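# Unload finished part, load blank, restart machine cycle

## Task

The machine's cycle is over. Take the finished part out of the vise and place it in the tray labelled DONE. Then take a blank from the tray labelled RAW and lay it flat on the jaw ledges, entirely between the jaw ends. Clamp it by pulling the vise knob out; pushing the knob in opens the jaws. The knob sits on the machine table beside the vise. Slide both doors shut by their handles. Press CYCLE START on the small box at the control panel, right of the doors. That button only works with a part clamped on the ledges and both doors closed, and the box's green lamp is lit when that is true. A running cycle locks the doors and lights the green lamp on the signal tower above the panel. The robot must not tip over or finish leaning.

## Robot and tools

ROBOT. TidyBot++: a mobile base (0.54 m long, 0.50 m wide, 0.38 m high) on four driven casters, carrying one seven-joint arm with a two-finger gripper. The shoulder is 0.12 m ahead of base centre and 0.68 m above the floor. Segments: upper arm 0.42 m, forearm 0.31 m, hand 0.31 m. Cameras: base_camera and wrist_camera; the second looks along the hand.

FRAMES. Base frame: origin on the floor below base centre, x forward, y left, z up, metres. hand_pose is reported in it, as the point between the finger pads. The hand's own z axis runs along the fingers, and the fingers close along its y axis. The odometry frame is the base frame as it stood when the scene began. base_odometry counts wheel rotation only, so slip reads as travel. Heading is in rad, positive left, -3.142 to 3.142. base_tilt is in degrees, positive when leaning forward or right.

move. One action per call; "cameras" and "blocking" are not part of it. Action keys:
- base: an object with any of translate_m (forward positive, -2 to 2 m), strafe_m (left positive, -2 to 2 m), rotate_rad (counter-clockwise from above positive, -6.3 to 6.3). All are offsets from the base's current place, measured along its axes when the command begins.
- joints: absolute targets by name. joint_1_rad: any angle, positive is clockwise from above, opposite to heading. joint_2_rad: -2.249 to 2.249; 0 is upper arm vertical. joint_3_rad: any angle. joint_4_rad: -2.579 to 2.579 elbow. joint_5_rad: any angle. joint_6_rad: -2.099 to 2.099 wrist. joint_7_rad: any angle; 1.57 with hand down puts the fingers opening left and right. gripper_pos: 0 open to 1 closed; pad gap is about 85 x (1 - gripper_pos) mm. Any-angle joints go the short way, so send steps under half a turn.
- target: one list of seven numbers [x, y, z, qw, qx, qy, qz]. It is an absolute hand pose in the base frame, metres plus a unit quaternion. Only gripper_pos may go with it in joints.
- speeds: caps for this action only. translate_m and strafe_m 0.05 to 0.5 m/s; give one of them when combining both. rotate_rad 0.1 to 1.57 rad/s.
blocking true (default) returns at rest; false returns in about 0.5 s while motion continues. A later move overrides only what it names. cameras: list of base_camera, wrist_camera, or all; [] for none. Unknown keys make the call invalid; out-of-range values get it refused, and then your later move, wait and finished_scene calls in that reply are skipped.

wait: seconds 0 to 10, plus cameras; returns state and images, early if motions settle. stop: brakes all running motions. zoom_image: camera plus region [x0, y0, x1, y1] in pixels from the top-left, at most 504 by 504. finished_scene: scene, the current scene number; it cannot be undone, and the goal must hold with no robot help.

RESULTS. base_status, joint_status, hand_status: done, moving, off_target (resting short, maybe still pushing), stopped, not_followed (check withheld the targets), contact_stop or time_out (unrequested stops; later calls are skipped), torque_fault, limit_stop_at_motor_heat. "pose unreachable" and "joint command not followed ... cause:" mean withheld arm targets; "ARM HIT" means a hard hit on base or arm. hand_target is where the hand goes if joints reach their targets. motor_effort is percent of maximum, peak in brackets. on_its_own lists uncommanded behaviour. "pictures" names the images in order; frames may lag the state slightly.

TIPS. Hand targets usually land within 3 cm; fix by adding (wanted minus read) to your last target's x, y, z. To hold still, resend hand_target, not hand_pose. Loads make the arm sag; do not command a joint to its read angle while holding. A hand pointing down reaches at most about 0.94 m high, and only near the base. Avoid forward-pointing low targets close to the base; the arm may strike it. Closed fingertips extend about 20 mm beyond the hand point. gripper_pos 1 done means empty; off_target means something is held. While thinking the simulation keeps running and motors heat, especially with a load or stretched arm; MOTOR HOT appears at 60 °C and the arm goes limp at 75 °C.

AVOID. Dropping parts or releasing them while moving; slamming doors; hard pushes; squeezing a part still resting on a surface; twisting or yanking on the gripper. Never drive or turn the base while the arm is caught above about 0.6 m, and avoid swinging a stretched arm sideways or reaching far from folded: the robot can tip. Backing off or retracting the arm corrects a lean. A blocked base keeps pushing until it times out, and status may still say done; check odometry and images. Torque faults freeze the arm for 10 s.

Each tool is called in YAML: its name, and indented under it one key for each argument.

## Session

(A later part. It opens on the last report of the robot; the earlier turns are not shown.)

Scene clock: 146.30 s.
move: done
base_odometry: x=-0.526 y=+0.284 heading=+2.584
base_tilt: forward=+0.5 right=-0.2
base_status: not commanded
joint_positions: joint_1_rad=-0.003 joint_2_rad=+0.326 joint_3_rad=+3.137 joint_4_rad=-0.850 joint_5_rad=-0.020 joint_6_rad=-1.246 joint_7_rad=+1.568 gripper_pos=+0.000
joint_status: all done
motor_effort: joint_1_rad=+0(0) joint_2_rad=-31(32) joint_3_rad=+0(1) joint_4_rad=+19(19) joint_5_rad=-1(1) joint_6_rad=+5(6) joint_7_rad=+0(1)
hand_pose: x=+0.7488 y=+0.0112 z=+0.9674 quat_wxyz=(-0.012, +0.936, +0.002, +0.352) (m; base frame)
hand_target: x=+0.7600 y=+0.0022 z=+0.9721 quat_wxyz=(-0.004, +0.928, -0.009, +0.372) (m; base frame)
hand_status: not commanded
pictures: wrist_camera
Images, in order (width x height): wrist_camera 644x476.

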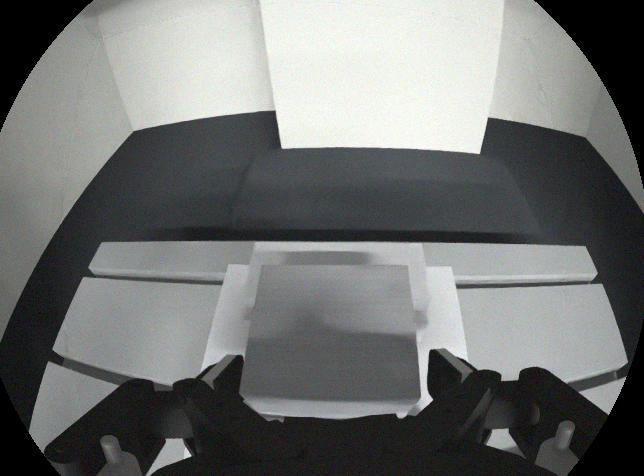

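move:
  joints: {"gripper_pos":0.4}
  cameras: ["wrist_camera"]

move:
  joints: {"gripper_pos":0.5}
  cameras: []

move:
  joints: {"joint_2_rad":0.24,"joint_4_rad":-0.82,"joint_6_rad":-1.25}
  cameras: ["wrist_camera"]

Scene clock: 150.23 s.
move: off_target
base_odometry: x=-0.526 y=+0.284 heading=+2.584
base_tilt: forward=+0.4 right=-0.2
base_status: not commanded
joint_positions: joint_1_rad=-0.004 joint_2_rad=+0.323 joint_3_rad=+3.137 joint_4_rad=-0.852 joint_5_rad=-0.020 joint_6_rad=-1.246 joint_7_rad=+1.568 gripper_pos=+0.282
joint_status: gripper_pos off_target (ended at +0.282, target +0.400)
motor_effort: joint_1_rad=+1(4) joint_2_rad=-29(31) joint_3_rad=+0(3) joint_4_rad=+19(21) joint_5_rad=-1(2) joint_6_rad=+7(10) joint_7_rad=-1(1)
hand_pose: x=+0.7480 y=+0.0118 z=+0.9683 quat_wxyz=(-0.012, +0.936, +0.003, +0.353) (m; base frame)
hand_target: x=+0.7600 y=+0.0022 z=+0.9721 quat_wxyz=(-0.004, +0.928, -0.009, +0.372) (m; base frame)
hand_status: not commanded
pictures: wrist_camera
Images, in order (width x height): wrist_camera 644x476.

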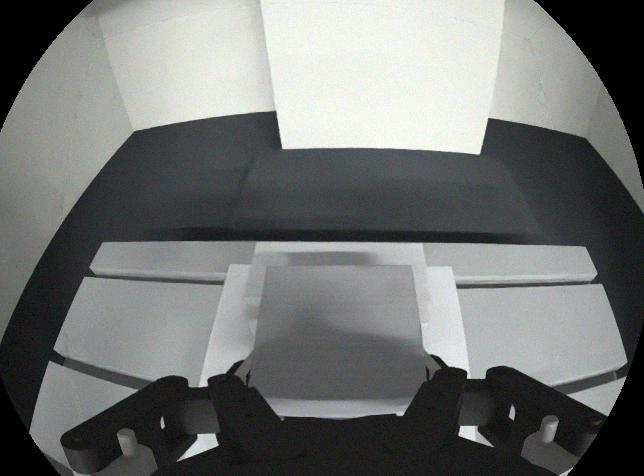

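Scene clock: 150.77 s.
move: off_target
base_odometry: x=-0.526 y=+0.284 heading=+2.584
base_tilt: forward=+0.5 right=-0.3
base_status: not commanded
joint_positions: joint_1_rad=-0.004 joint_2_rad=+0.323 joint_3_rad=+3.137 joint_4_rad=-0.852 joint_5_rad=-0.020 joint_6_rad=-1.246 joint_7_rad=+1.568 gripper_pos=+0.282
joint_status: gripper_pos off_target (ended at +0.282, target +0.500)
motor_effort: joint_1_rad=+1(1) joint_2_rad=-29(29) joint_3_rad=+1(1) joint_4_rad=+19(19) joint_5_rad=-1(1) joint_6_rad=+7(7) joint_7_rad=+0(1)
hand_pose: x=+0.7480 y=+0.0118 z=+0.9683 quat_wxyz=(-0.012, +0.936, +0.003, +0.353) (m; base frame)
hand_target: x=+0.7600 y=+0.0022 z=+0.9721 quat_wxyz=(-0.004, +0.928, -0.009, +0.372) (m; base frame)
hand_status: not commanded
pictures: none
No camera images: "cameras" was empty.

Scene clock: 151.63 s.
move: off_target
base_odometry: x=-0.526 y=+0.284 heading=+2.584
base_tilt: forward=+0.5 right=-0.3
base_status: not commanded
joint_positions: joint_1_rad=-0.004 joint_2_rad=+0.315 joint_3_rad=+3.137 joint_4_rad=-0.852 joint_5_rad=-0.020 joint_6_rad=-1.248 joint_7_rad=+1.568 gripper_pos=+0.282
joint_status: joint_2_rad off_target (ended at +0.315, target +0.240); the others done
motor_effort: joint_1_rad=+0(1) joint_2_rad=-41(43) joint_3_rad=-1(2) joint_4_rad=+24(24) joint_5_rad=-1(2) joint_6_rad=+5(9) joint_7_rad=+0(1)
hand_pose: x=+0.7451 y=+0.0118 z=+0.9732 quat_wxyz=(-0.012, +0.935, +0.003, +0.356) (m; base frame)
hand_target: x=+0.7233 y=+0.0022 z=+1.0345 quat_wxyz=(-0.005, +0.915, -0.009, +0.404) (m; base frame)
hand_status: not commanded
pictures: wrist_camera
Images, in order (width x height): wrist_camera 644x476.

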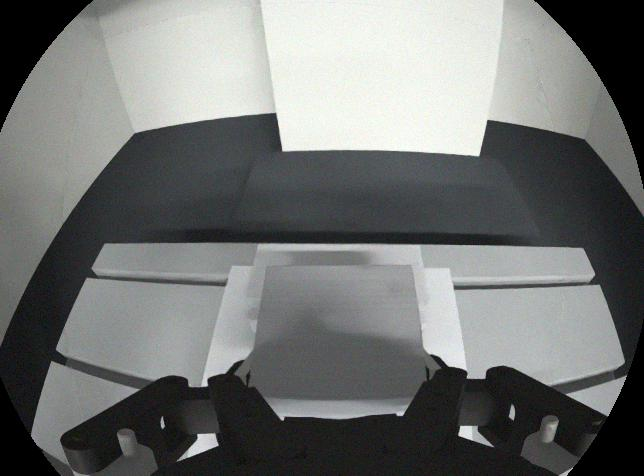

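move:
  joints: {"joint_2_rad":0.21,"joint_4_rad":-0.78}
  cameras: ["wrist_camera"]

Scene clock: 155.97 s.
move: done
base_odometry: x=-0.526 y=+0.284 heading=+2.584
base_tilt: forward=+0.5 right=-0.2
base_status: not commanded
joint_positions: joint_1_rad=-0.004 joint_2_rad=+0.240 joint_3_rad=+3.137 joint_4_rad=-0.819 joint_5_rad=-0.020 joint_6_rad=-1.248 joint_7_rad=+1.568 gripper_pos=+0.282
joint_status: all done
motor_effort: joint_1_rad=+0(1) joint_2_rad=-33(44) joint_3_rad=+0(1) joint_4_rad=+23(26) joint_5_rad=-1(2) joint_6_rad=+9(10) joint_7_rad=+0(1)
hand_pose: x=+0.7237 y=+0.0117 z=+1.0356 quat_wxyz=(-0.012, +0.914, +0.003, +0.405) (m; base frame)
hand_target: x=+0.7137 y=+0.0022 z=+1.0727 quat_wxyz=(-0.005, +0.900, -0.009, +0.436) (m; base frame)
hand_status: not commanded
pictures: wrist_camera
Images, in order (width x height): wrist_camera 644x476.

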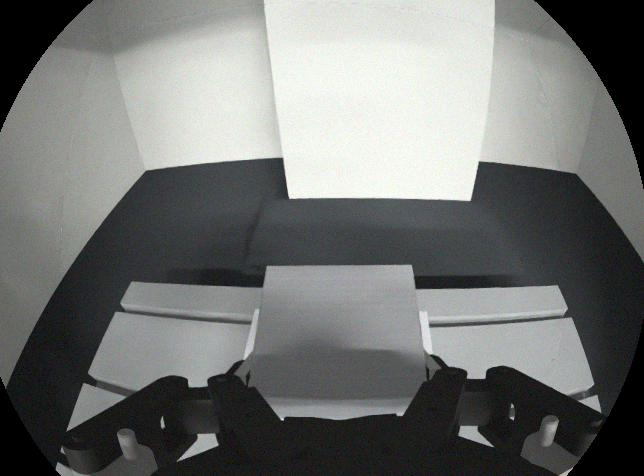

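move:
  base: {"translate_m":-0.42}
  joints: {"joint_2_rad":0.15,"joint_4_rad":-0.78}
  cameras: ["wrist_camera"]

Scene clock: 160.00 s.
move: done
base_odometry: x=-0.169 y=+0.062 heading=+2.584
base_tilt: forward=+0.4 right=-0.2
base_status: done
joint_positions: joint_1_rad=-0.003 joint_2_rad=+0.176 joint_3_rad=+3.138 joint_4_rad=-0.817 joint_5_rad=-0.020 joint_6_rad=-1.248 joint_7_rad=+1.568 gripper_pos=+0.282
joint_status: all done
motor_effort: joint_1_rad=+0(1) joint_2_rad=-29(39) joint_3_rad=+0(1) joint_4_rad=+22(24) joint_5_rad=-1(1) joint_6_rad=+10(11) joint_7_rad=+0(1)
hand_pose: x=+0.7000 y=+0.0111 z=+1.0744 quat_wxyz=(-0.012, +0.900, +0.003, +0.435) (m; base frame)
hand_target: x=+0.6892 y=+0.0022 z=+1.1077 quat_wxyz=(-0.005, +0.887, -0.009, +0.462) (m; base frame)
hand_status: not commanded
pictures: wrist_camera
Images, in order (width x height): wrist_camera 644x476.

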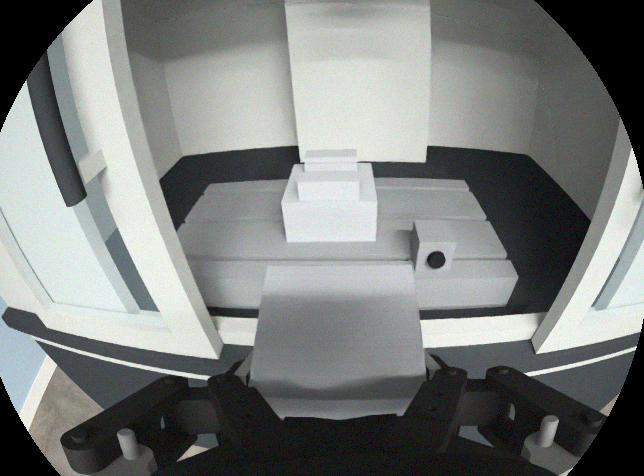

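move:
  base: {"translate_m":-0.3,"rotate_rad":3.142}
  joints: {"joint_2_rad":0,"joint_4_rad":-1.1,"joint_6_rad":-1.2}
  speeds: {"rotate_rad":1.0}
  cameras: ["wrist_camera","base_camera"]

Scene clock: 167.70 s.
move: done
base_odometry: x=+0.085 y=-0.097 heading=-0.558
base_tilt: forward=+0.5 right=-0.3
base_status: done
joint_positions: joint_1_rad=-0.001 joint_2_rad=+0.027 joint_3_rad=+3.138 joint_4_rad=-1.107 joint_5_rad=-0.019 joint_6_rad=-1.248 joint_7_rad=+1.568 gripper_pos=+0.282
joint_status: all done
motor_effort: joint_1_rad=+0(3) joint_2_rad=-24(34) joint_3_rad=+0(3) joint_4_rad=+23(25) joint_5_rad=-1(3) joint_6_rad=+9(10) joint_7_rad=+0(1)
hand_pose: x=+0.6296 y=+0.0094 z=+1.0097 quat_wxyz=(-0.011, +0.929, +0.002, +0.371) (m; base frame)
hand_target: x=+0.6313 y=+0.0022 z=+1.0378 quat_wxyz=(-0.005, +0.913, -0.009, +0.408) (m; base frame)
hand_status: not commanded
pictures: base_camera, wrist_camera
Images, in order (width x height): base_camera 644x364, wrist_camera 644x476.

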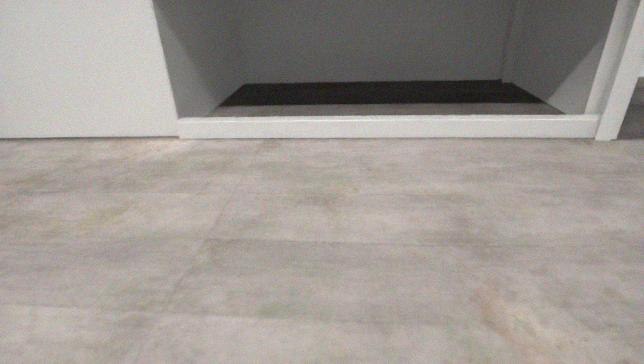

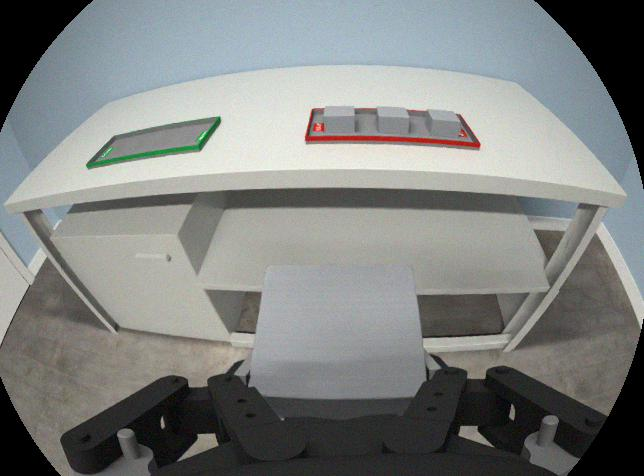

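move:
  base: {"translate_m":0.28,"strafe_m":0.36}
  joints: {"joint_2_rad":0.08,"joint_4_rad":-1.1,"joint_6_rad":-1.1}
  cameras: ["wrist_camera"]

Scene clock: 177.97 s.
move: done
base_odometry: x=+0.514 y=+0.061 heading=-0.557
base_tilt: forward=+0.5 right=-0.3
base_status: done
joint_positions: joint_1_rad=-0.004 joint_2_rad=+0.112 joint_3_rad=+3.137 joint_4_rad=-1.115 joint_5_rad=-0.019 joint_6_rad=-1.174 joint_7_rad=+1.568 gripper_pos=+0.282
joint_status: all done
motor_effort: joint_1_rad=+0(3) joint_2_rad=-28(30) joint_3_rad=+0(3) joint_4_rad=+24(25) joint_5_rad=-1(2) joint_6_rad=+8(10) joint_7_rad=+0(1)
hand_pose: x=+0.6722 y=+0.0113 z=+0.9763 quat_wxyz=(-0.012, +0.932, +0.002, +0.362) (m; base frame)
hand_target: x=+0.6795 y=+0.0022 z=+1.0183 quat_wxyz=(-0.005, +0.909, -0.009, +0.418) (m; base frame)
hand_status: not commanded
pictures: wrist_camera
Images, in order (width x height): wrist_camera 644x476.

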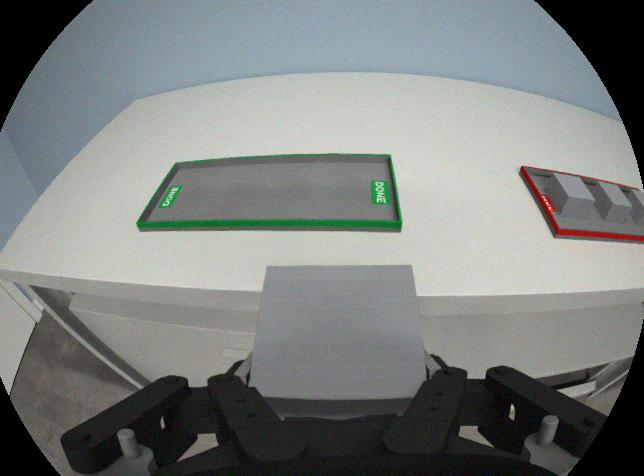

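move:
  base: {"translate_m":0.20,"strafe_m":0.06}
  joints: {"joint_2_rad":0.16,"joint_4_rad":-1.25,"joint_6_rad":-0.84}
  speeds: {"translate_m":0.25}
  cameras: ["wrist_camera"]

Scene clock: 184.37 s.
move: off_target
base_odometry: x=+0.715 y=+0.006 heading=-0.557
base_tilt: forward=+0.5 right=-0.2
base_status: done
joint_positions: joint_1_rad=-0.004 joint_2_rad=+0.203 joint_3_rad=+3.137 joint_4_rad=-1.265 joint_5_rad=-0.019 joint_6_rad=-0.917 joint_7_rad=+1.568 gripper_pos=+0.282
joint_status: joint_2_rad off_target (ended at +0.203, target +0.160); the others done
motor_effort: joint_1_rad=+0(1) joint_2_rad=-33(37) joint_3_rad=+0(1) joint_4_rad=+24(26) joint_5_rad=-1(1) joint_6_rad=+9(10) joint_7_rad=+0(1)
hand_pose: x=+0.7302 y=+0.0109 z=+0.8999 quat_wxyz=(-0.012, +0.929, +0.000, +0.369) (m; base frame)
hand_target: x=+0.7385 y=+0.0023 z=+0.9520 quat_wxyz=(-0.005, +0.902, -0.009, +0.431) (m; base frame)
hand_status: not commanded
pictures: wrist_camera
Images, in order (width x height): wrist_camera 644x476.

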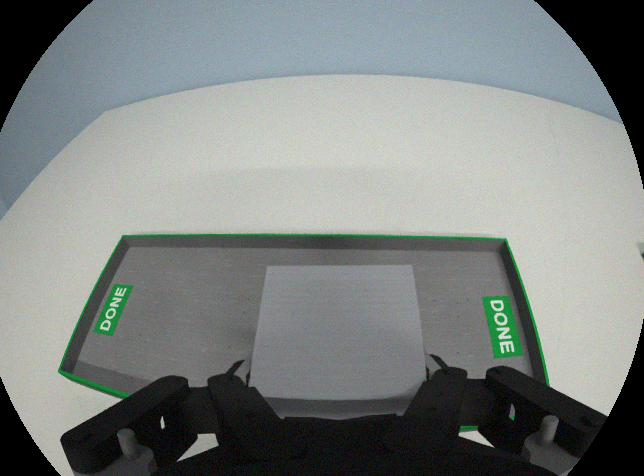

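move:
  base: {"translate_m":0.065}
  joints: {"joint_2_rad":0.19}
  speeds: {"translate_m":0.15}
  cameras: ["wrist_camera"]

Scene clock: 189.33 s.
move: done
base_odometry: x=+0.771 y=-0.028 heading=-0.556
base_tilt: forward=+0.5 right=-0.2
base_status: done
joint_positions: joint_1_rad=-0.004 joint_2_rad=+0.228 joint_3_rad=+3.137 joint_4_rad=-1.265 joint_5_rad=-0.019 joint_6_rad=-0.913 joint_7_rad=+1.568 gripper_pos=+0.282
joint_status: all done
motor_effort: joint_1_rad=+0(1) joint_2_rad=-33(37) joint_3_rad=+0(2) joint_4_rad=+24(26) joint_5_rad=-1(1) joint_6_rad=+8(9) joint_7_rad=+0(1)
hand_pose: x=+0.7363 y=+0.0109 z=+0.8854 quat_wxyz=(-0.011, +0.933, +0.000, +0.360) (m; base frame)
hand_target: x=+0.7464 y=+0.0023 z=+0.9333 quat_wxyz=(-0.005, +0.909, -0.009, +0.418) (m; base frame)
hand_status: not commanded
pictures: wrist_camera
Images, in order (width x height): wrist_camera 644x476.

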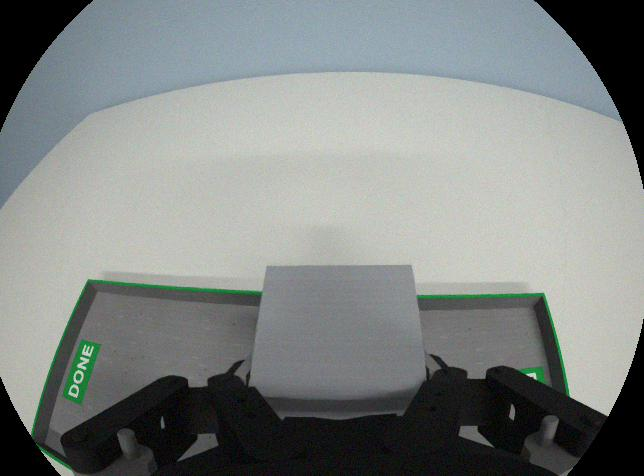

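move:
  base: {"translate_m":-0.02}
  joints: {"joint_2_rad":0.24}
  speeds: {"translate_m":0.15}
  cameras: ["wrist_camera"]

move:
  joints: {"joint_2_rad":0.275}
  cameras: ["wrist_camera"]

Scene clock: 194.53 s.
move: done
base_odometry: x=+0.753 y=-0.018 heading=-0.556
base_tilt: forward=+0.5 right=-0.2
base_status: done
joint_positions: joint_1_rad=-0.004 joint_2_rad=+0.266 joint_3_rad=+3.137 joint_4_rad=-1.268 joint_5_rad=-0.019 joint_6_rad=-0.910 joint_7_rad=+1.568 gripper_pos=+0.282
joint_status: all done
motor_effort: joint_1_rad=+0(2) joint_2_rad=-35(36) joint_3_rad=-1(2) joint_4_rad=+24(25) joint_5_rad=-1(1) joint_6_rad=+8(9) joint_7_rad=+0(1)
hand_pose: x=+0.7436 y=+0.0109 z=+0.8610 quat_wxyz=(-0.011, +0.940, +0.000, +0.342) (m; base frame)
hand_target: x=+0.7581 y=+0.0023 z=+0.9016 quat_wxyz=(-0.005, +0.919, -0.009, +0.395) (m; base frame)
hand_status: not commanded
pictures: wrist_camera
Images, in order (width x height): wrist_camera 644x476.

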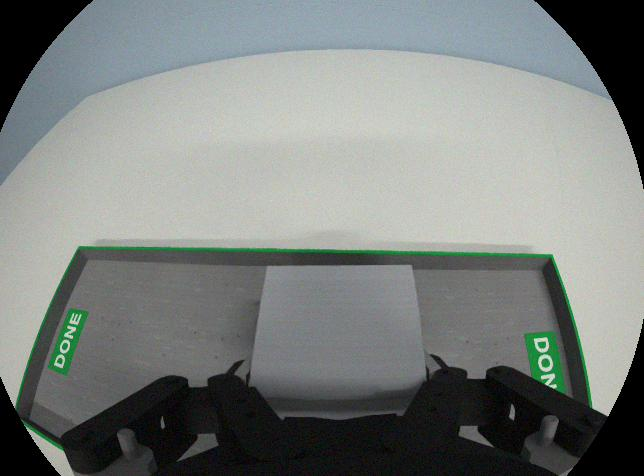

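Scene clock: 195.20 s.
move: done
base_odometry: x=+0.754 y=-0.018 heading=-0.556
base_tilt: forward=+0.6 right=-0.3
base_status: not commanded
joint_positions: joint_1_rad=-0.004 joint_2_rad=+0.286 joint_3_rad=+3.137 joint_4_rad=-1.267 joint_5_rad=-0.019 joint_6_rad=-0.905 joint_7_rad=+1.568 gripper_pos=+0.282
joint_status: all done
motor_effort: joint_1_rad=+0(0) joint_2_rad=-32(35) joint_3_rad=+0(1) joint_4_rad=+22(24) joint_5_rad=-1(1) joint_6_rad=+7(8) joint_7_rad=+0(1)
hand_pose: x=+0.7486 y=+0.0109 z=+0.8498 quat_wxyz=(-0.011, +0.942, -0.001, +0.335) (m; base frame)
hand_target: x=+0.7654 y=+0.0023 z=+0.8791 quat_wxyz=(-0.004, +0.926, -0.009, +0.379) (m; base frame)
hand_status: not commanded
pictures: wrist_camera
Images, in order (width x height): wrist_camera 644x476.

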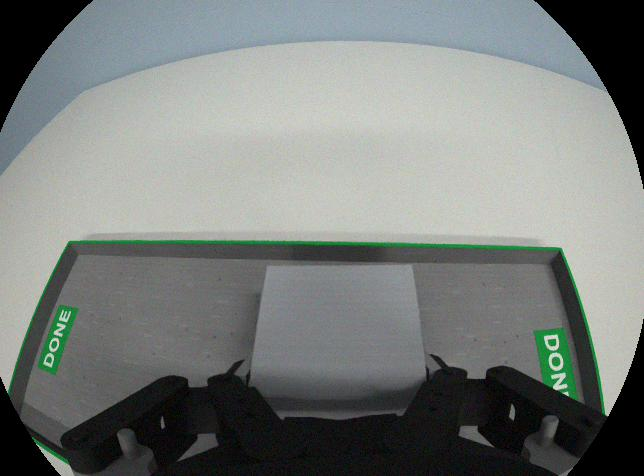

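move:
  joints: {"joint_2_rad":0.305,"joint_6_rad":-0.84}
  cameras: []

move:
  joints: {"gripper_pos":0.2}
  cameras: ["wrist_camera"]

move:
  joints: {"gripper_pos":0}
  cameras: []

move:
  joints: {"joint_2_rad":0.12}
  cameras: ["wrist_camera"]

Scene clock: 199.03 s.
move: done
base_odometry: x=+0.754 y=-0.018 heading=-0.556
base_tilt: forward=+0.5 right=-0.2
base_status: not commanded
joint_positions: joint_1_rad=-0.004 joint_2_rad=+0.289 joint_3_rad=+3.137 joint_4_rad=-1.265 joint_5_rad=-0.019 joint_6_rad=-0.902 joint_7_rad=+1.568 gripper_pos=+0.282
joint_status: all done
motor_effort: joint_1_rad=+0(0) joint_2_rad=-29(32) joint_3_rad=-1(1) joint_4_rad=+20(22) joint_5_rad=-1(1) joint_6_rad=+6(7) joint_7_rad=-1(1)
hand_pose: x=+0.7502 y=+0.0109 z=+0.8494 quat_wxyz=(-0.011, +0.942, -0.001, +0.336) (m; base frame)
hand_target: x=+0.7711 y=+0.0023 z=+0.8596 quat_wxyz=(-0.004, +0.931, -0.009, +0.365) (m; base frame)
hand_status: not commanded
pictures: none
No camera images: "cameras" was empty.

Scene clock: 199.80 s.
move: done
base_odometry: x=+0.754 y=-0.018 heading=-0.556
base_tilt: forward=+0.5 right=-0.3
base_status: not commanded
joint_positions: joint_1_rad=-0.004 joint_2_rad=+0.294 joint_3_rad=+3.137 joint_4_rad=-1.265 joint_5_rad=-0.019 joint_6_rad=-0.894 joint_7_rad=+1.568 gripper_pos=+0.200
joint_status: all done
motor_effort: joint_1_rad=+0(1) joint_2_rad=-30(30) joint_3_rad=+0(1) joint_4_rad=+19(21) joint_5_rad=-1(2) joint_6_rad=+5(6) joint_7_rad=+0(1)
hand_pose: x=+0.7529 y=+0.0109 z=+0.8479 quat_wxyz=(-0.011, +0.941, -0.001, +0.337) (m; base frame)
hand_target: x=+0.7711 y=+0.0023 z=+0.8596 quat_wxyz=(-0.004, +0.931, -0.009, +0.365) (m; base frame)
hand_status: not commanded
pictures: wrist_camera
Images, in order (width x height): wrist_camera 644x476.

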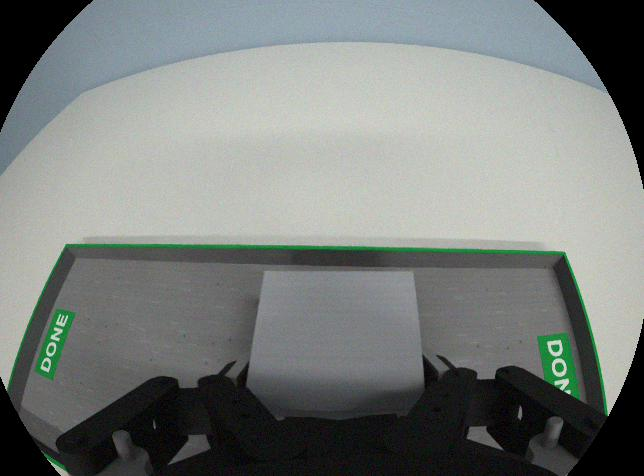

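Scene clock: 200.43 s.
move: done
base_odometry: x=+0.754 y=-0.018 heading=-0.556
base_tilt: forward=+0.5 right=-0.2
base_status: not commanded
joint_positions: joint_1_rad=-0.004 joint_2_rad=+0.300 joint_3_rad=+3.137 joint_4_rad=-1.265 joint_5_rad=-0.019 joint_6_rad=-0.894 joint_7_rad=+1.568 gripper_pos=+0.000
joint_status: all done
motor_effort: joint_1_rad=+0(0) joint_2_rad=-30(31) joint_3_rad=+0(1) joint_4_rad=+20(20) joint_5_rad=-1(1) joint_6_rad=+5(5) joint_7_rad=+0(1)
hand_pose: x=+0.7539 y=+0.0109 z=+0.8439 quat_wxyz=(-0.011, +0.942, -0.001, +0.334) (m; base frame)
hand_target: x=+0.7711 y=+0.0023 z=+0.8596 quat_wxyz=(-0.004, +0.931, -0.009, +0.365) (m; base frame)
hand_status: not commanded
pictures: none
No camera images: "cameras" was empty.

Scene clock: 201.87 s.
move: done
base_odometry: x=+0.754 y=-0.018 heading=-0.556
base_tilt: forward=+0.5 right=-0.3
base_status: not commanded
joint_positions: joint_1_rad=-0.004 joint_2_rad=+0.122 joint_3_rad=+3.137 joint_4_rad=-1.263 joint_5_rad=-0.019 joint_6_rad=-0.894 joint_7_rad=+1.568 gripper_pos=+0.000
joint_status: all done
motor_effort: joint_1_rad=+0(0) joint_2_rad=-25(34) joint_3_rad=+0(1) joint_4_rad=+20(21) joint_5_rad=-1(1) joint_6_rad=+7(7) joint_7_rad=+0(1)
hand_pose: x=+0.7155 y=+0.0107 z=+0.9549 quat_wxyz=(-0.012, +0.908, +0.000, +0.418) (m; base frame)
hand_target: x=+0.7272 y=+0.0023 z=+0.9766 quat_wxyz=(-0.005, +0.893, -0.009, +0.449) (m; base frame)
hand_status: not commanded
pictures: wrist_camera
Images, in order (width x height): wrist_camera 644x476.

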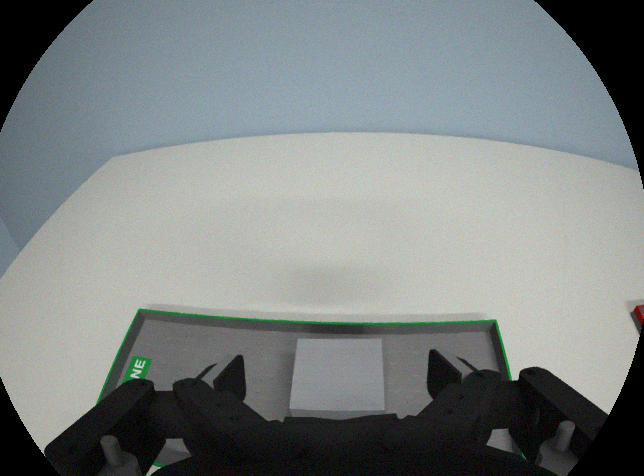

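move:
  base: {"translate_m":-0.13,"strafe_m":-0.42}
  joints: {"joint_2_rad":0.12}
  cameras: ["wrist_camera"]

Scene clock: 210.00 s.
move: done
base_odometry: x=+0.421 y=-0.306 heading=-0.556
base_tilt: forward=+0.5 right=-0.2
base_status: done
joint_positions: joint_1_rad=+0.005 joint_2_rad=+0.123 joint_3_rad=+3.143 joint_4_rad=-1.263 joint_5_rad=-0.019 joint_6_rad=-0.894 joint_7_rad=+1.568 gripper_pos=+0.000
joint_status: all done
motor_effort: joint_1_rad=+0(3) joint_2_rad=-25(26) joint_3_rad=+0(3) joint_4_rad=+21(21) joint_5_rad=-1(2) joint_6_rad=+6(7) joint_7_rad=+0(1)
hand_pose: x=+0.7159 y=+0.0022 z=+0.9544 quat_wxyz=(-0.008, +0.909, -0.006, +0.418) (m; base frame)
hand_target: x=+0.7272 y=+0.0023 z=+0.9766 quat_wxyz=(-0.005, +0.893, -0.009, +0.449) (m; base frame)
hand_status: not commanded
pictures: wrist_camera
Images, in order (width x height): wrist_camera 644x476.

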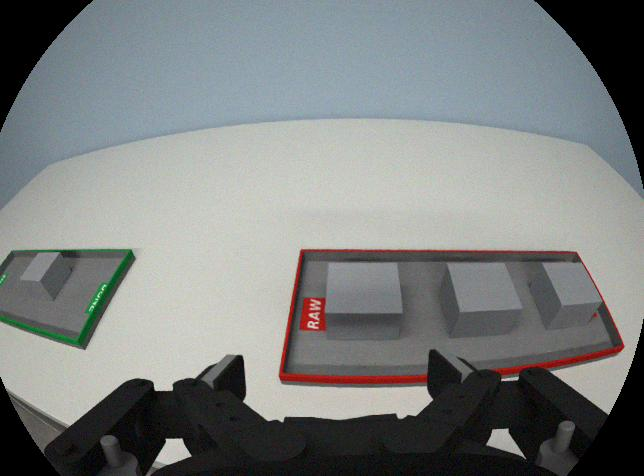

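move:
  base: {"translate_m":0.075,"strafe_m":-0.028}
  joints: {"joint_2_rad":0.19}
  cameras: ["wrist_camera"]

Scene clock: 214.30 s.
move: done
base_odometry: x=+0.470 y=-0.370 heading=-0.556
base_tilt: forward=+0.5 right=-0.2
base_status: done
joint_positions: joint_1_rad=+0.005 joint_2_rad=+0.202 joint_3_rad=+3.143 joint_4_rad=-1.263 joint_5_rad=-0.019 joint_6_rad=-0.892 joint_7_rad=+1.568 gripper_pos=+0.000
joint_status: all done
motor_effort: joint_1_rad=+0(2) joint_2_rad=-28(33) joint_3_rad=+0(2) joint_4_rad=+20(22) joint_5_rad=-1(1) joint_6_rad=+6(7) joint_7_rad=-1(1)
hand_pose: x=+0.7361 y=+0.0022 z=+0.9068 quat_wxyz=(-0.008, +0.924, -0.007, +0.382) (m; base frame)
hand_target: x=+0.7464 y=+0.0023 z=+0.9333 quat_wxyz=(-0.005, +0.909, -0.009, +0.418) (m; base frame)
hand_status: not commanded
pictures: wrist_camera
Images, in order (width x height): wrist_camera 644x476.

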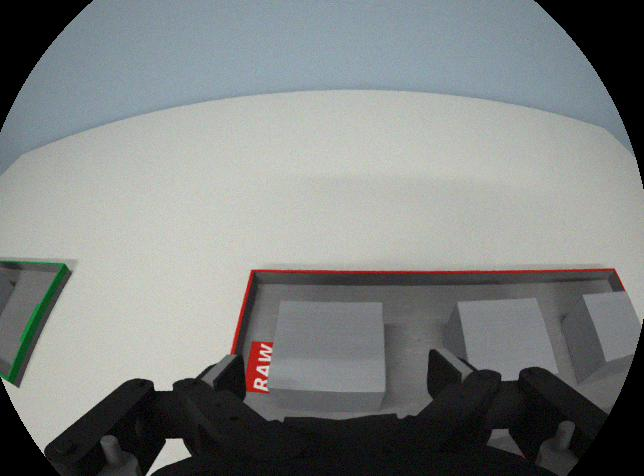

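move:
  base: {"translate_m":0.003,"strafe_m":0.005}
  joints: {"joint_2_rad":0.25}
  cameras: ["wrist_camera"]

move:
  joints: {"joint_2_rad":0.29}
  cameras: ["wrist_camera"]

Scene clock: 219.20 s.
move: done
base_odometry: x=+0.476 y=-0.367 heading=-0.556
base_tilt: forward=+0.6 right=-0.3
base_status: done
joint_positions: joint_1_rad=+0.003 joint_2_rad=+0.256 joint_3_rad=+3.143 joint_4_rad=-1.263 joint_5_rad=-0.019 joint_6_rad=-0.892 joint_7_rad=+1.568 gripper_pos=+0.000
joint_status: all done
motor_effort: joint_1_rad=+0(4) joint_2_rad=-29(32) joint_3_rad=+1(4) joint_4_rad=+20(21) joint_5_rad=-1(1) joint_6_rad=+5(6) joint_7_rad=-1(1)
hand_pose: x=+0.7474 y=+0.0032 z=+0.8732 quat_wxyz=(-0.009, +0.934, -0.006, +0.357) (m; base frame)
hand_target: x=+0.7603 y=+0.0023 z=+0.8952 quat_wxyz=(-0.005, +0.921, -0.009, +0.390) (m; base frame)
hand_status: not commanded
pictures: wrist_camera
Images, in order (width x height): wrist_camera 644x476.

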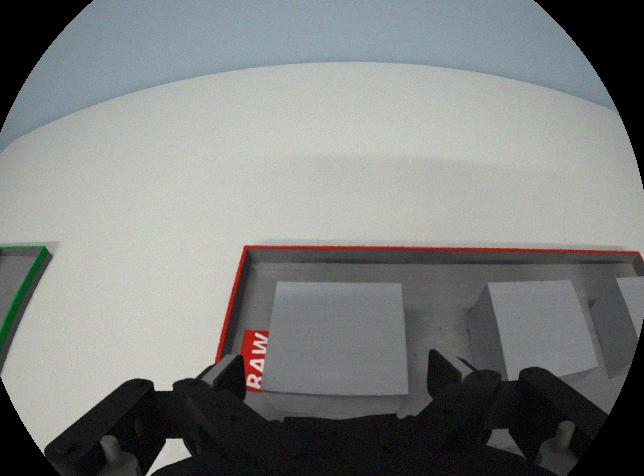

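Scene clock: 220.00 s.
move: done
base_odometry: x=+0.476 y=-0.367 heading=-0.556
base_tilt: forward=+0.5 right=-0.2
base_status: not commanded
joint_positions: joint_1_rad=+0.003 joint_2_rad=+0.292 joint_3_rad=+3.143 joint_4_rad=-1.263 joint_5_rad=-0.019 joint_6_rad=-0.892 joint_7_rad=+1.568 gripper_pos=+0.000
joint_status: all done
motor_effort: joint_1_rad=+0(0) joint_2_rad=-31(32) joint_3_rad=+0(1) joint_4_rad=+20(21) joint_5_rad=-1(1) joint_6_rad=+5(6) joint_7_rad=-1(1)
hand_pose: x=+0.7539 y=+0.0032 z=+0.8504 quat_wxyz=(-0.008, +0.940, -0.006, +0.340) (m; base frame)
hand_target: x=+0.7683 y=+0.0023 z=+0.8694 quat_wxyz=(-0.004, +0.928, -0.009, +0.372) (m; base frame)
hand_status: not commanded
pictures: wrist_camera
Images, in order (width x height): wrist_camera 644x476.

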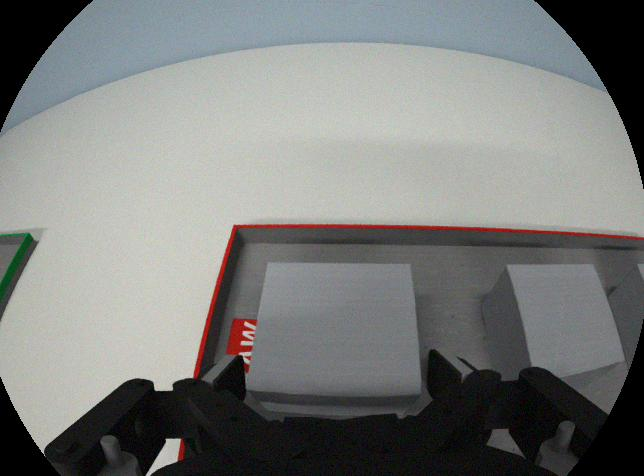

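move:
  joints: {"joint_2_rad":0.302}
  cameras: []

move:
  joints: {"gripper_pos":0.4}
  cameras: []

move:
  joints: {"gripper_pos":0.5}
  cameras: ["wrist_camera"]

move:
  joints: {"joint_2_rad":0.12}
  cameras: ["wrist_camera"]

Scene clock: 223.30 s.
move: done
base_odometry: x=+0.476 y=-0.367 heading=-0.556
base_tilt: forward=+0.5 right=-0.2
base_status: not commanded
joint_positions: joint_1_rad=+0.003 joint_2_rad=+0.299 joint_3_rad=+3.143 joint_4_rad=-1.263 joint_5_rad=-0.019 joint_6_rad=-0.892 joint_7_rad=+1.568 gripper_pos=+0.000
joint_status: all done
motor_effort: joint_1_rad=+0(0) joint_2_rad=-31(32) joint_3_rad=+0(1) joint_4_rad=+20(21) joint_5_rad=-1(1) joint_6_rad=+5(6) joint_7_rad=+0(1)
hand_pose: x=+0.7550 y=+0.0032 z=+0.8460 quat_wxyz=(-0.008, +0.941, -0.006, +0.337) (m; base frame)
hand_target: x=+0.7705 y=+0.0023 z=+0.8616 quat_wxyz=(-0.004, +0.931, -0.009, +0.366) (m; base frame)
hand_status: not commanded
pictures: none
No camera images: "cameras" was empty.

Scene clock: 224.07 s.
move: off_target
base_odometry: x=+0.475 y=-0.367 heading=-0.556
base_tilt: forward=+0.5 right=-0.2
base_status: not commanded
joint_positions: joint_1_rad=+0.003 joint_2_rad=+0.298 joint_3_rad=+3.142 joint_4_rad=-1.259 joint_5_rad=-0.019 joint_6_rad=-0.889 joint_7_rad=+1.568 gripper_pos=+0.281
joint_status: gripper_pos off_target (ended at +0.281, target +0.400)
motor_effort: joint_1_rad=+0(1) joint_2_rad=-29(31) joint_3_rad=-1(1) joint_4_rad=+20(21) joint_5_rad=-1(2) joint_6_rad=+7(7) joint_7_rad=+0(1)
hand_pose: x=+0.7563 y=+0.0033 z=+0.8496 quat_wxyz=(-0.009, +0.940, -0.006, +0.341) (m; base frame)
hand_target: x=+0.7705 y=+0.0023 z=+0.8616 quat_wxyz=(-0.004, +0.931, -0.009, +0.366) (m; base frame)
hand_status: not commanded
pictures: none
No camera images: "cameras" was empty.

Scene clock: 224.60 s.
move: off_target
base_odometry: x=+0.475 y=-0.367 heading=-0.556
base_tilt: forward=+0.5 right=-0.3
base_status: not commanded
joint_positions: joint_1_rad=+0.003 joint_2_rad=+0.298 joint_3_rad=+3.142 joint_4_rad=-1.259 joint_5_rad=-0.019 joint_6_rad=-0.889 joint_7_rad=+1.568 gripper_pos=+0.281
joint_status: gripper_pos off_target (ended at +0.281, target +0.500)
motor_effort: joint_1_rad=+0(0) joint_2_rad=-29(29) joint_3_rad=+0(1) joint_4_rad=+20(20) joint_5_rad=-1(1) joint_6_rad=+6(7) joint_7_rad=-1(1)
hand_pose: x=+0.7563 y=+0.0033 z=+0.8496 quat_wxyz=(-0.009, +0.940, -0.006, +0.341) (m; base frame)
hand_target: x=+0.7705 y=+0.0023 z=+0.8616 quat_wxyz=(-0.004, +0.931, -0.009, +0.366) (m; base frame)
hand_status: not commanded
pictures: wrist_camera
Images, in order (width x height): wrist_camera 644x476.

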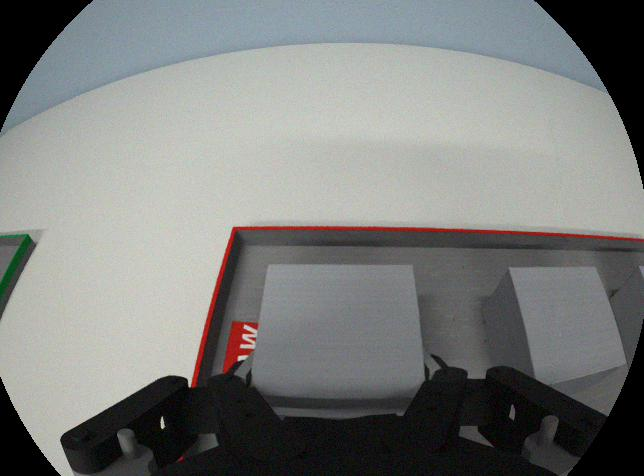

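Scene clock: 226.07 s.
move: done
base_odometry: x=+0.475 y=-0.367 heading=-0.556
base_tilt: forward=+0.5 right=-0.3
base_status: not commanded
joint_positions: joint_1_rad=+0.003 joint_2_rad=+0.149 joint_3_rad=+3.142 joint_4_rad=-1.271 joint_5_rad=-0.019 joint_6_rad=-0.889 joint_7_rad=+1.568 gripper_pos=+0.281
joint_status: all done
motor_effort: joint_1_rad=+0(0) joint_2_rad=-31(41) joint_3_rad=+0(1) joint_4_rad=+25(26) joint_5_rad=-1(1) joint_6_rad=+9(10) joint_7_rad=+1(1)
hand_pose: x=+0.7225 y=+0.0034 z=+0.9356 quat_wxyz=(-0.009, +0.915, -0.006, +0.404) (m; base frame)
hand_target: x=+0.7272 y=+0.0023 z=+0.9766 quat_wxyz=(-0.005, +0.893, -0.009, +0.449) (m; base frame)
hand_status: not commanded
pictures: wrist_camera
Images, in order (width x height): wrist_camera 644x476.

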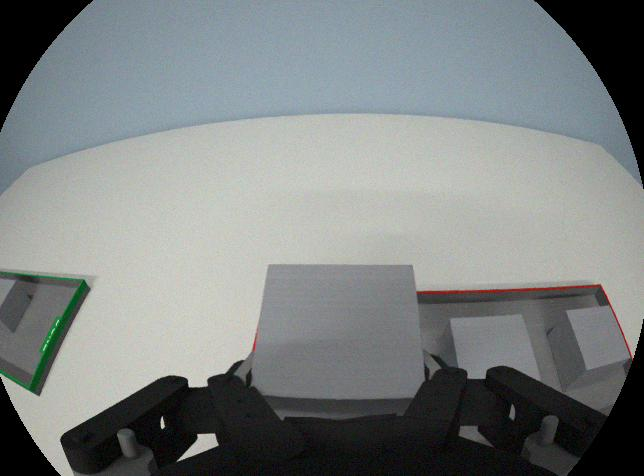

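move:
  base: {"translate_m":-0.4,"strafe_m":0.026}
  joints: {"joint_2_rad":0,"joint_4_rad":-1.1,"joint_6_rad":-1.2}
  cameras: []

move:
  base: {"rotate_rad":3.1412}
  speeds: {"rotate_rad":1.0}
  cameras: ["wrist_camera"]

Scene clock: 231.73 s.
move: done
base_odometry: x=+0.150 y=-0.133 heading=-0.557
base_tilt: forward=+0.4 right=-0.2
base_status: done
joint_positions: joint_1_rad=+0.003 joint_2_rad=+0.024 joint_3_rad=+3.142 joint_4_rad=-1.136 joint_5_rad=-0.019 joint_6_rad=-1.174 joint_7_rad=+1.568 gripper_pos=+0.281
joint_status: all done
motor_effort: joint_1_rad=+0(3) joint_2_rad=-25(37) joint_3_rad=+1(2) joint_4_rad=+23(26) joint_5_rad=-1(2) joint_6_rad=+9(11) joint_7_rad=+0(1)
hand_pose: x=+0.6424 y=+0.0049 z=+1.0125 quat_wxyz=(-0.009, +0.920, -0.003, +0.393) (m; base frame)
hand_target: x=+0.6313 y=+0.0022 z=+1.0378 quat_wxyz=(-0.005, +0.913, -0.009, +0.408) (m; base frame)
hand_status: not commanded
pictures: none
No camera images: "cameras" was empty.

Scene clock: 235.80 s.
move: done
base_odometry: x=+0.149 y=-0.133 heading=+2.584
base_tilt: forward=+0.4 right=-0.3
base_status: done
joint_positions: joint_1_rad=-0.002 joint_2_rad=+0.025 joint_3_rad=+3.138 joint_4_rad=-1.136 joint_5_rad=-0.018 joint_6_rad=-1.174 joint_7_rad=+1.568 gripper_pos=+0.281
joint_status: not commanded
motor_effort: joint_1_rad=+0(3) joint_2_rad=-24(26) joint_3_rad=+1(4) joint_4_rad=+23(24) joint_5_rad=-1(2) joint_6_rad=+9(9) joint_7_rad=+0(1)
hand_pose: x=+0.6426 y=+0.0097 z=+1.0120 quat_wxyz=(-0.011, +0.920, +0.002, +0.392) (m; base frame)
hand_target: x=+0.6313 y=+0.0022 z=+1.0378 quat_wxyz=(-0.005, +0.913, -0.009, +0.408) (m; base frame)
hand_status: not commanded
pictures: wrist_camera
Images, in order (width x height): wrist_camera 644x476.

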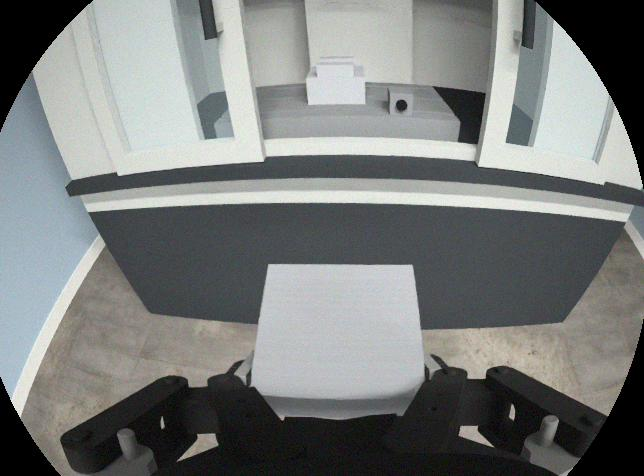

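move:
  base: {"translate_m":0.38}
  joints: {"joint_2_rad":0.2,"joint_4_rad":-0.65,"joint_6_rad":-1.44}
  speeds: {"translate_m":0.4}
  cameras: []

move:
  base: {"translate_m":0.30}
  speeds: {"translate_m":0.3}
  cameras: ["wrist_camera"]

Scene clock: 241.97 s.
move: off_target
base_odometry: x=-0.173 y=+0.068 heading=+2.585
base_tilt: forward=+0.5 right=-0.3
base_status: done
joint_positions: joint_1_rad=-0.002 joint_2_rad=+0.240 joint_3_rad=+3.138 joint_4_rad=-0.695 joint_5_rad=-0.018 joint_6_rad=-1.407 joint_7_rad=+1.568 gripper_pos=+0.281
joint_status: joint_2_rad off_target (ended at +0.240, target +0.200); joint_4_rad off_target (ended at -0.695, target -0.650); the others done
motor_effort: joint_1_rad=+0(1) joint_2_rad=-30(36) joint_3_rad=+0(1) joint_4_rad=+21(25) joint_5_rad=-1(1) joint_6_rad=+8(11) joint_7_rad=+0(1)
hand_pose: x=+0.6950 y=+0.0100 z=+1.0606 quat_wxyz=(-0.011, +0.921, +0.003, +0.390) (m; base frame)
hand_target: x=+0.6729 y=+0.0021 z=+1.0966 quat_wxyz=(-0.005, +0.911, -0.009, +0.413) (m; base frame)
hand_status: not commanded
pictures: none
No camera images: "cameras" was empty.

Scene clock: 243.97 s.
move: done
base_odometry: x=-0.428 y=+0.226 heading=+2.586
base_tilt: forward=+0.5 right=-0.2
base_status: done
joint_positions: joint_1_rad=-0.002 joint_2_rad=+0.237 joint_3_rad=+3.138 joint_4_rad=-0.691 joint_5_rad=-0.018 joint_6_rad=-1.413 joint_7_rad=+1.568 gripper_pos=+0.281
joint_status: not commanded
motor_effort: joint_1_rad=+0(1) joint_2_rad=-30(34) joint_3_rad=+0(1) joint_4_rad=+21(22) joint_5_rad=-1(1) joint_6_rad=+9(10) joint_7_rad=+0(1)
hand_pose: x=+0.6926 y=+0.0100 z=+1.0630 quat_wxyz=(-0.011, +0.921, +0.004, +0.390) (m; base frame)
hand_target: x=+0.6729 y=+0.0021 z=+1.0966 quat_wxyz=(-0.005, +0.911, -0.009, +0.413) (m; base frame)
hand_status: not commanded
pictures: wrist_camera
Images, in order (width x height): wrist_camera 644x476.

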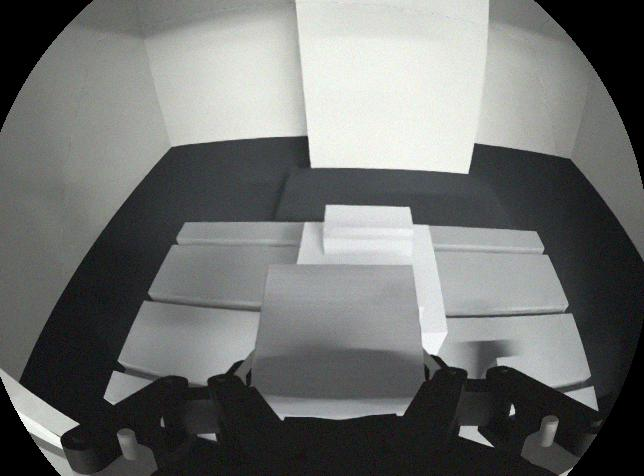

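move:
  base: {"strafe_m":-0.03,"translate_m":0.06}
  speeds: {"translate_m":0.2}
  cameras: ["wrist_camera"]

Scene clock: 247.83 s.
move: done
base_odometry: x=-0.463 y=+0.283 heading=+2.586
base_tilt: forward=+0.5 right=-0.2
base_status: done
joint_positions: joint_1_rad=-0.001 joint_2_rad=+0.239 joint_3_rad=+3.138 joint_4_rad=-0.690 joint_5_rad=-0.018 joint_6_rad=-1.414 joint_7_rad=+1.568 gripper_pos=+0.281
joint_status: not commanded
motor_effort: joint_1_rad=+0(3) joint_2_rad=-31(35) joint_3_rad=+0(2) joint_4_rad=+21(22) joint_5_rad=-1(2) joint_6_rad=+9(10) joint_7_rad=+0(1)
hand_pose: x=+0.6931 y=+0.0091 z=+1.0619 quat_wxyz=(-0.011, +0.921, +0.003, +0.389) (m; base frame)
hand_target: x=+0.6729 y=+0.0021 z=+1.0966 quat_wxyz=(-0.005, +0.911, -0.009, +0.413) (m; base frame)
hand_status: not commanded
pictures: wrist_camera
Images, in order (width x height): wrist_camera 644x476.

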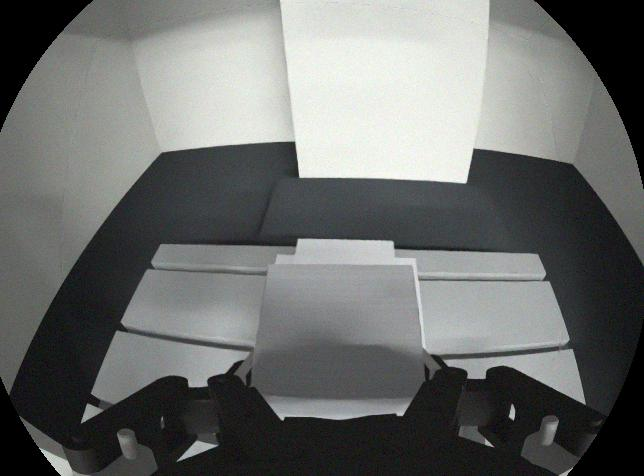

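move:
  base: {"strafe_m":-0.012,"translate_m":0.04}
  speeds: {"translate_m":0.15}
  cameras: ["wrist_camera"]

Scene clock: 255.83 s.
move: done
base_odometry: x=-0.491 y=+0.315 heading=+2.586
base_tilt: forward=+0.5 right=-0.3
base_status: done
joint_positions: joint_1_rad=-0.001 joint_2_rad=+0.239 joint_3_rad=+3.138 joint_4_rad=-0.688 joint_5_rad=-0.018 joint_6_rad=-1.416 joint_7_rad=+1.568 gripper_pos=+0.281
joint_status: not commanded
motor_effort: joint_1_rad=+0(4) joint_2_rad=-31(35) joint_3_rad=+1(3) joint_4_rad=+21(23) joint_5_rad=-1(1) joint_6_rad=+9(10) joint_7_rad=+0(1)
hand_pose: x=+0.6930 y=+0.0092 z=+1.0617 quat_wxyz=(-0.011, +0.921, +0.003, +0.388) (m; base frame)
hand_target: x=+0.6729 y=+0.0021 z=+1.0966 quat_wxyz=(-0.005, +0.911, -0.009, +0.413) (m; base frame)
hand_status: not commanded
pictures: wrist_camera
Images, in order (width x height): wrist_camera 644x476.

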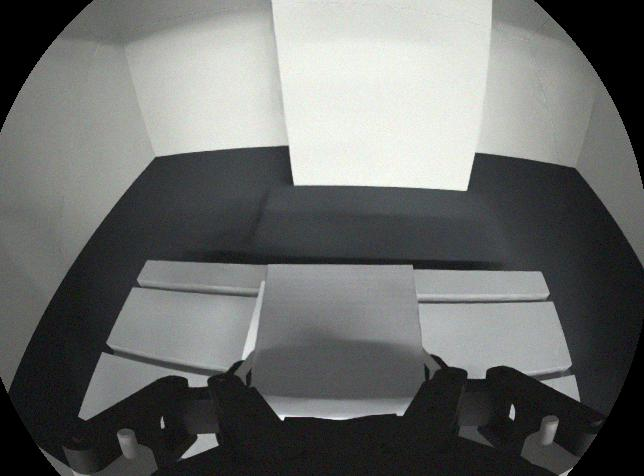

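move:
  base: {"translate_m":0.012}
  joints: {"joint_2_rad":0.2,"joint_4_rad":-0.73,"joint_6_rad":-1.34}
  speeds: {"translate_m":0.15}
  cameras: ["wrist_camera"]

Scene clock: 261.83 s.
move: done
base_odometry: x=-0.501 y=+0.321 heading=+2.586
base_tilt: forward=+0.5 right=-0.2
base_status: done
joint_positions: joint_1_rad=-0.001 joint_2_rad=+0.234 joint_3_rad=+3.138 joint_4_rad=-0.742 joint_5_rad=-0.018 joint_6_rad=-1.391 joint_7_rad=+1.568 gripper_pos=+0.281
joint_status: all done
motor_effort: joint_1_rad=+0(1) joint_2_rad=-30(33) joint_3_rad=+1(1) joint_4_rad=+21(23) joint_5_rad=-1(1) joint_6_rad=+9(10) joint_7_rad=+0(1)
hand_pose: x=+0.6945 y=+0.0092 z=+1.0448 quat_wxyz=(-0.011, +0.926, +0.003, +0.378) (m; base frame)
hand_target: x=+0.6928 y=+0.0021 z=+1.0818 quat_wxyz=(-0.005, +0.906, -0.009, +0.422) (m; base frame)
hand_status: not commanded
pictures: wrist_camera
Images, in order (width x height): wrist_camera 644x476.

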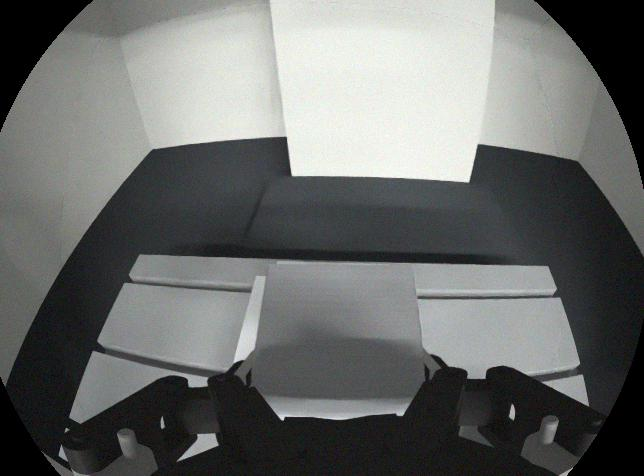

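move:
  base: {"translate_m":0.008}
  joints: {"joint_2_rad":0.24,"joint_4_rad":-0.78,"joint_6_rad":-1.24}
  speeds: {"translate_m":0.15}
  cameras: ["wrist_camera"]

Scene clock: 267.50 s.
move: done
base_odometry: x=-0.508 y=+0.326 heading=+2.585
base_tilt: forward=+0.5 right=-0.2
base_status: done
joint_positions: joint_1_rad=-0.001 joint_2_rad=+0.277 joint_3_rad=+3.138 joint_4_rad=-0.790 joint_5_rad=-0.018 joint_6_rad=-1.308 joint_7_rad=+1.568 gripper_pos=+0.281
joint_status: all done
motor_effort: joint_1_rad=+0(1) joint_2_rad=-33(36) joint_3_rad=+0(1) joint_4_rad=+22(24) joint_5_rad=-1(1) joint_6_rad=+9(11) joint_7_rad=-1(1)
hand_pose: x=+0.7254 y=+0.0092 z=+1.0140 quat_wxyz=(-0.011, +0.927, +0.002, +0.374) (m; base frame)
hand_target: x=+0.7271 y=+0.0022 z=+1.0571 quat_wxyz=(-0.005, +0.904, -0.009, +0.427) (m; base frame)
hand_status: not commanded
pictures: wrist_camera
Images, in order (width x height): wrist_camera 644x476.

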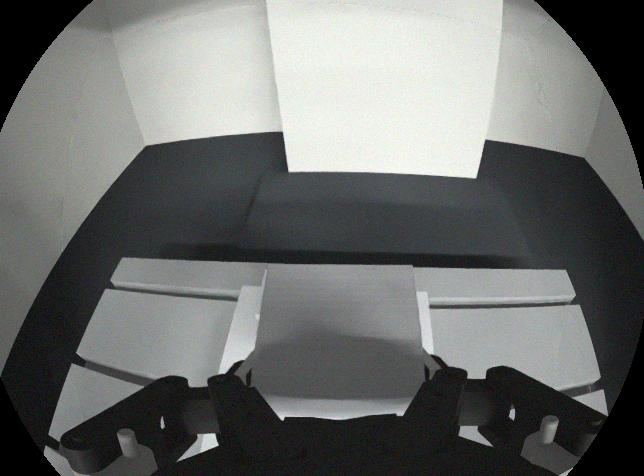

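move:
  joints: {"joint_2_rad":0.26,"joint_4_rad":-0.815,"joint_6_rad":-1.21}
  cameras: ["wrist_camera"]

Scene clock: 270.73 s.
move: done
base_odometry: x=-0.508 y=+0.326 heading=+2.585
base_tilt: forward=+0.5 right=-0.2
base_status: not commanded
joint_positions: joint_1_rad=-0.001 joint_2_rad=+0.289 joint_3_rad=+3.138 joint_4_rad=-0.822 joint_5_rad=-0.018 joint_6_rad=-1.284 joint_7_rad=+1.568 gripper_pos=+0.281
joint_status: all done
motor_effort: joint_1_rad=+0(0) joint_2_rad=-34(35) joint_3_rad=+0(1) joint_4_rad=+23(24) joint_5_rad=-1(1) joint_6_rad=+8(10) joint_7_rad=+0(1)
hand_pose: x=+0.7319 y=+0.0092 z=+0.9960 quat_wxyz=(-0.011, +0.931, +0.001, +0.364) (m; base frame)
hand_target: x=+0.7389 y=+0.0022 z=+1.0341 quat_wxyz=(-0.005, +0.910, -0.009, +0.415) (m; base frame)
hand_status: not commanded
pictures: wrist_camera
Images, in order (width x height): wrist_camera 644x476.

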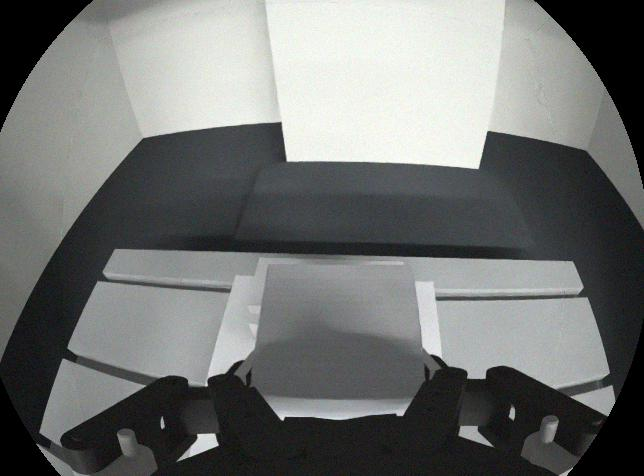

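move:
  joints: {"joint_2_rad":0.285,"joint_4_rad":-0.84,"joint_6_rad":-1.19}
  cameras: ["wrist_camera"]

Scene clock: 273.67 s.
move: done
base_odometry: x=-0.508 y=+0.326 heading=+2.585
base_tilt: forward=+0.6 right=-0.2
base_status: not commanded
joint_positions: joint_1_rad=-0.001 joint_2_rad=+0.304 joint_3_rad=+3.138 joint_4_rad=-0.845 joint_5_rad=-0.018 joint_6_rad=-1.262 joint_7_rad=+1.568 gripper_pos=+0.282
joint_status: all done
motor_effort: joint_1_rad=+0(0) joint_2_rad=-33(36) joint_3_rad=+0(1) joint_4_rad=+22(24) joint_5_rad=-1(1) joint_6_rad=+7(9) joint_7_rad=+0(1)
hand_pose: x=+0.7392 y=+0.0092 z=+0.9803 quat_wxyz=(-0.011, +0.934, +0.001, +0.357) (m; base frame)
hand_target: x=+0.7499 y=+0.0022 z=+1.0103 quat_wxyz=(-0.005, +0.916, -0.009, +0.402) (m; base frame)
hand_status: not commanded
pictures: wrist_camera
Images, in order (width x height): wrist_camera 644x476.

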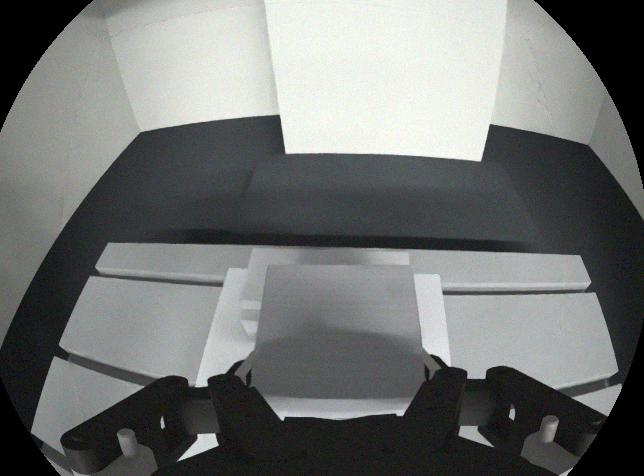

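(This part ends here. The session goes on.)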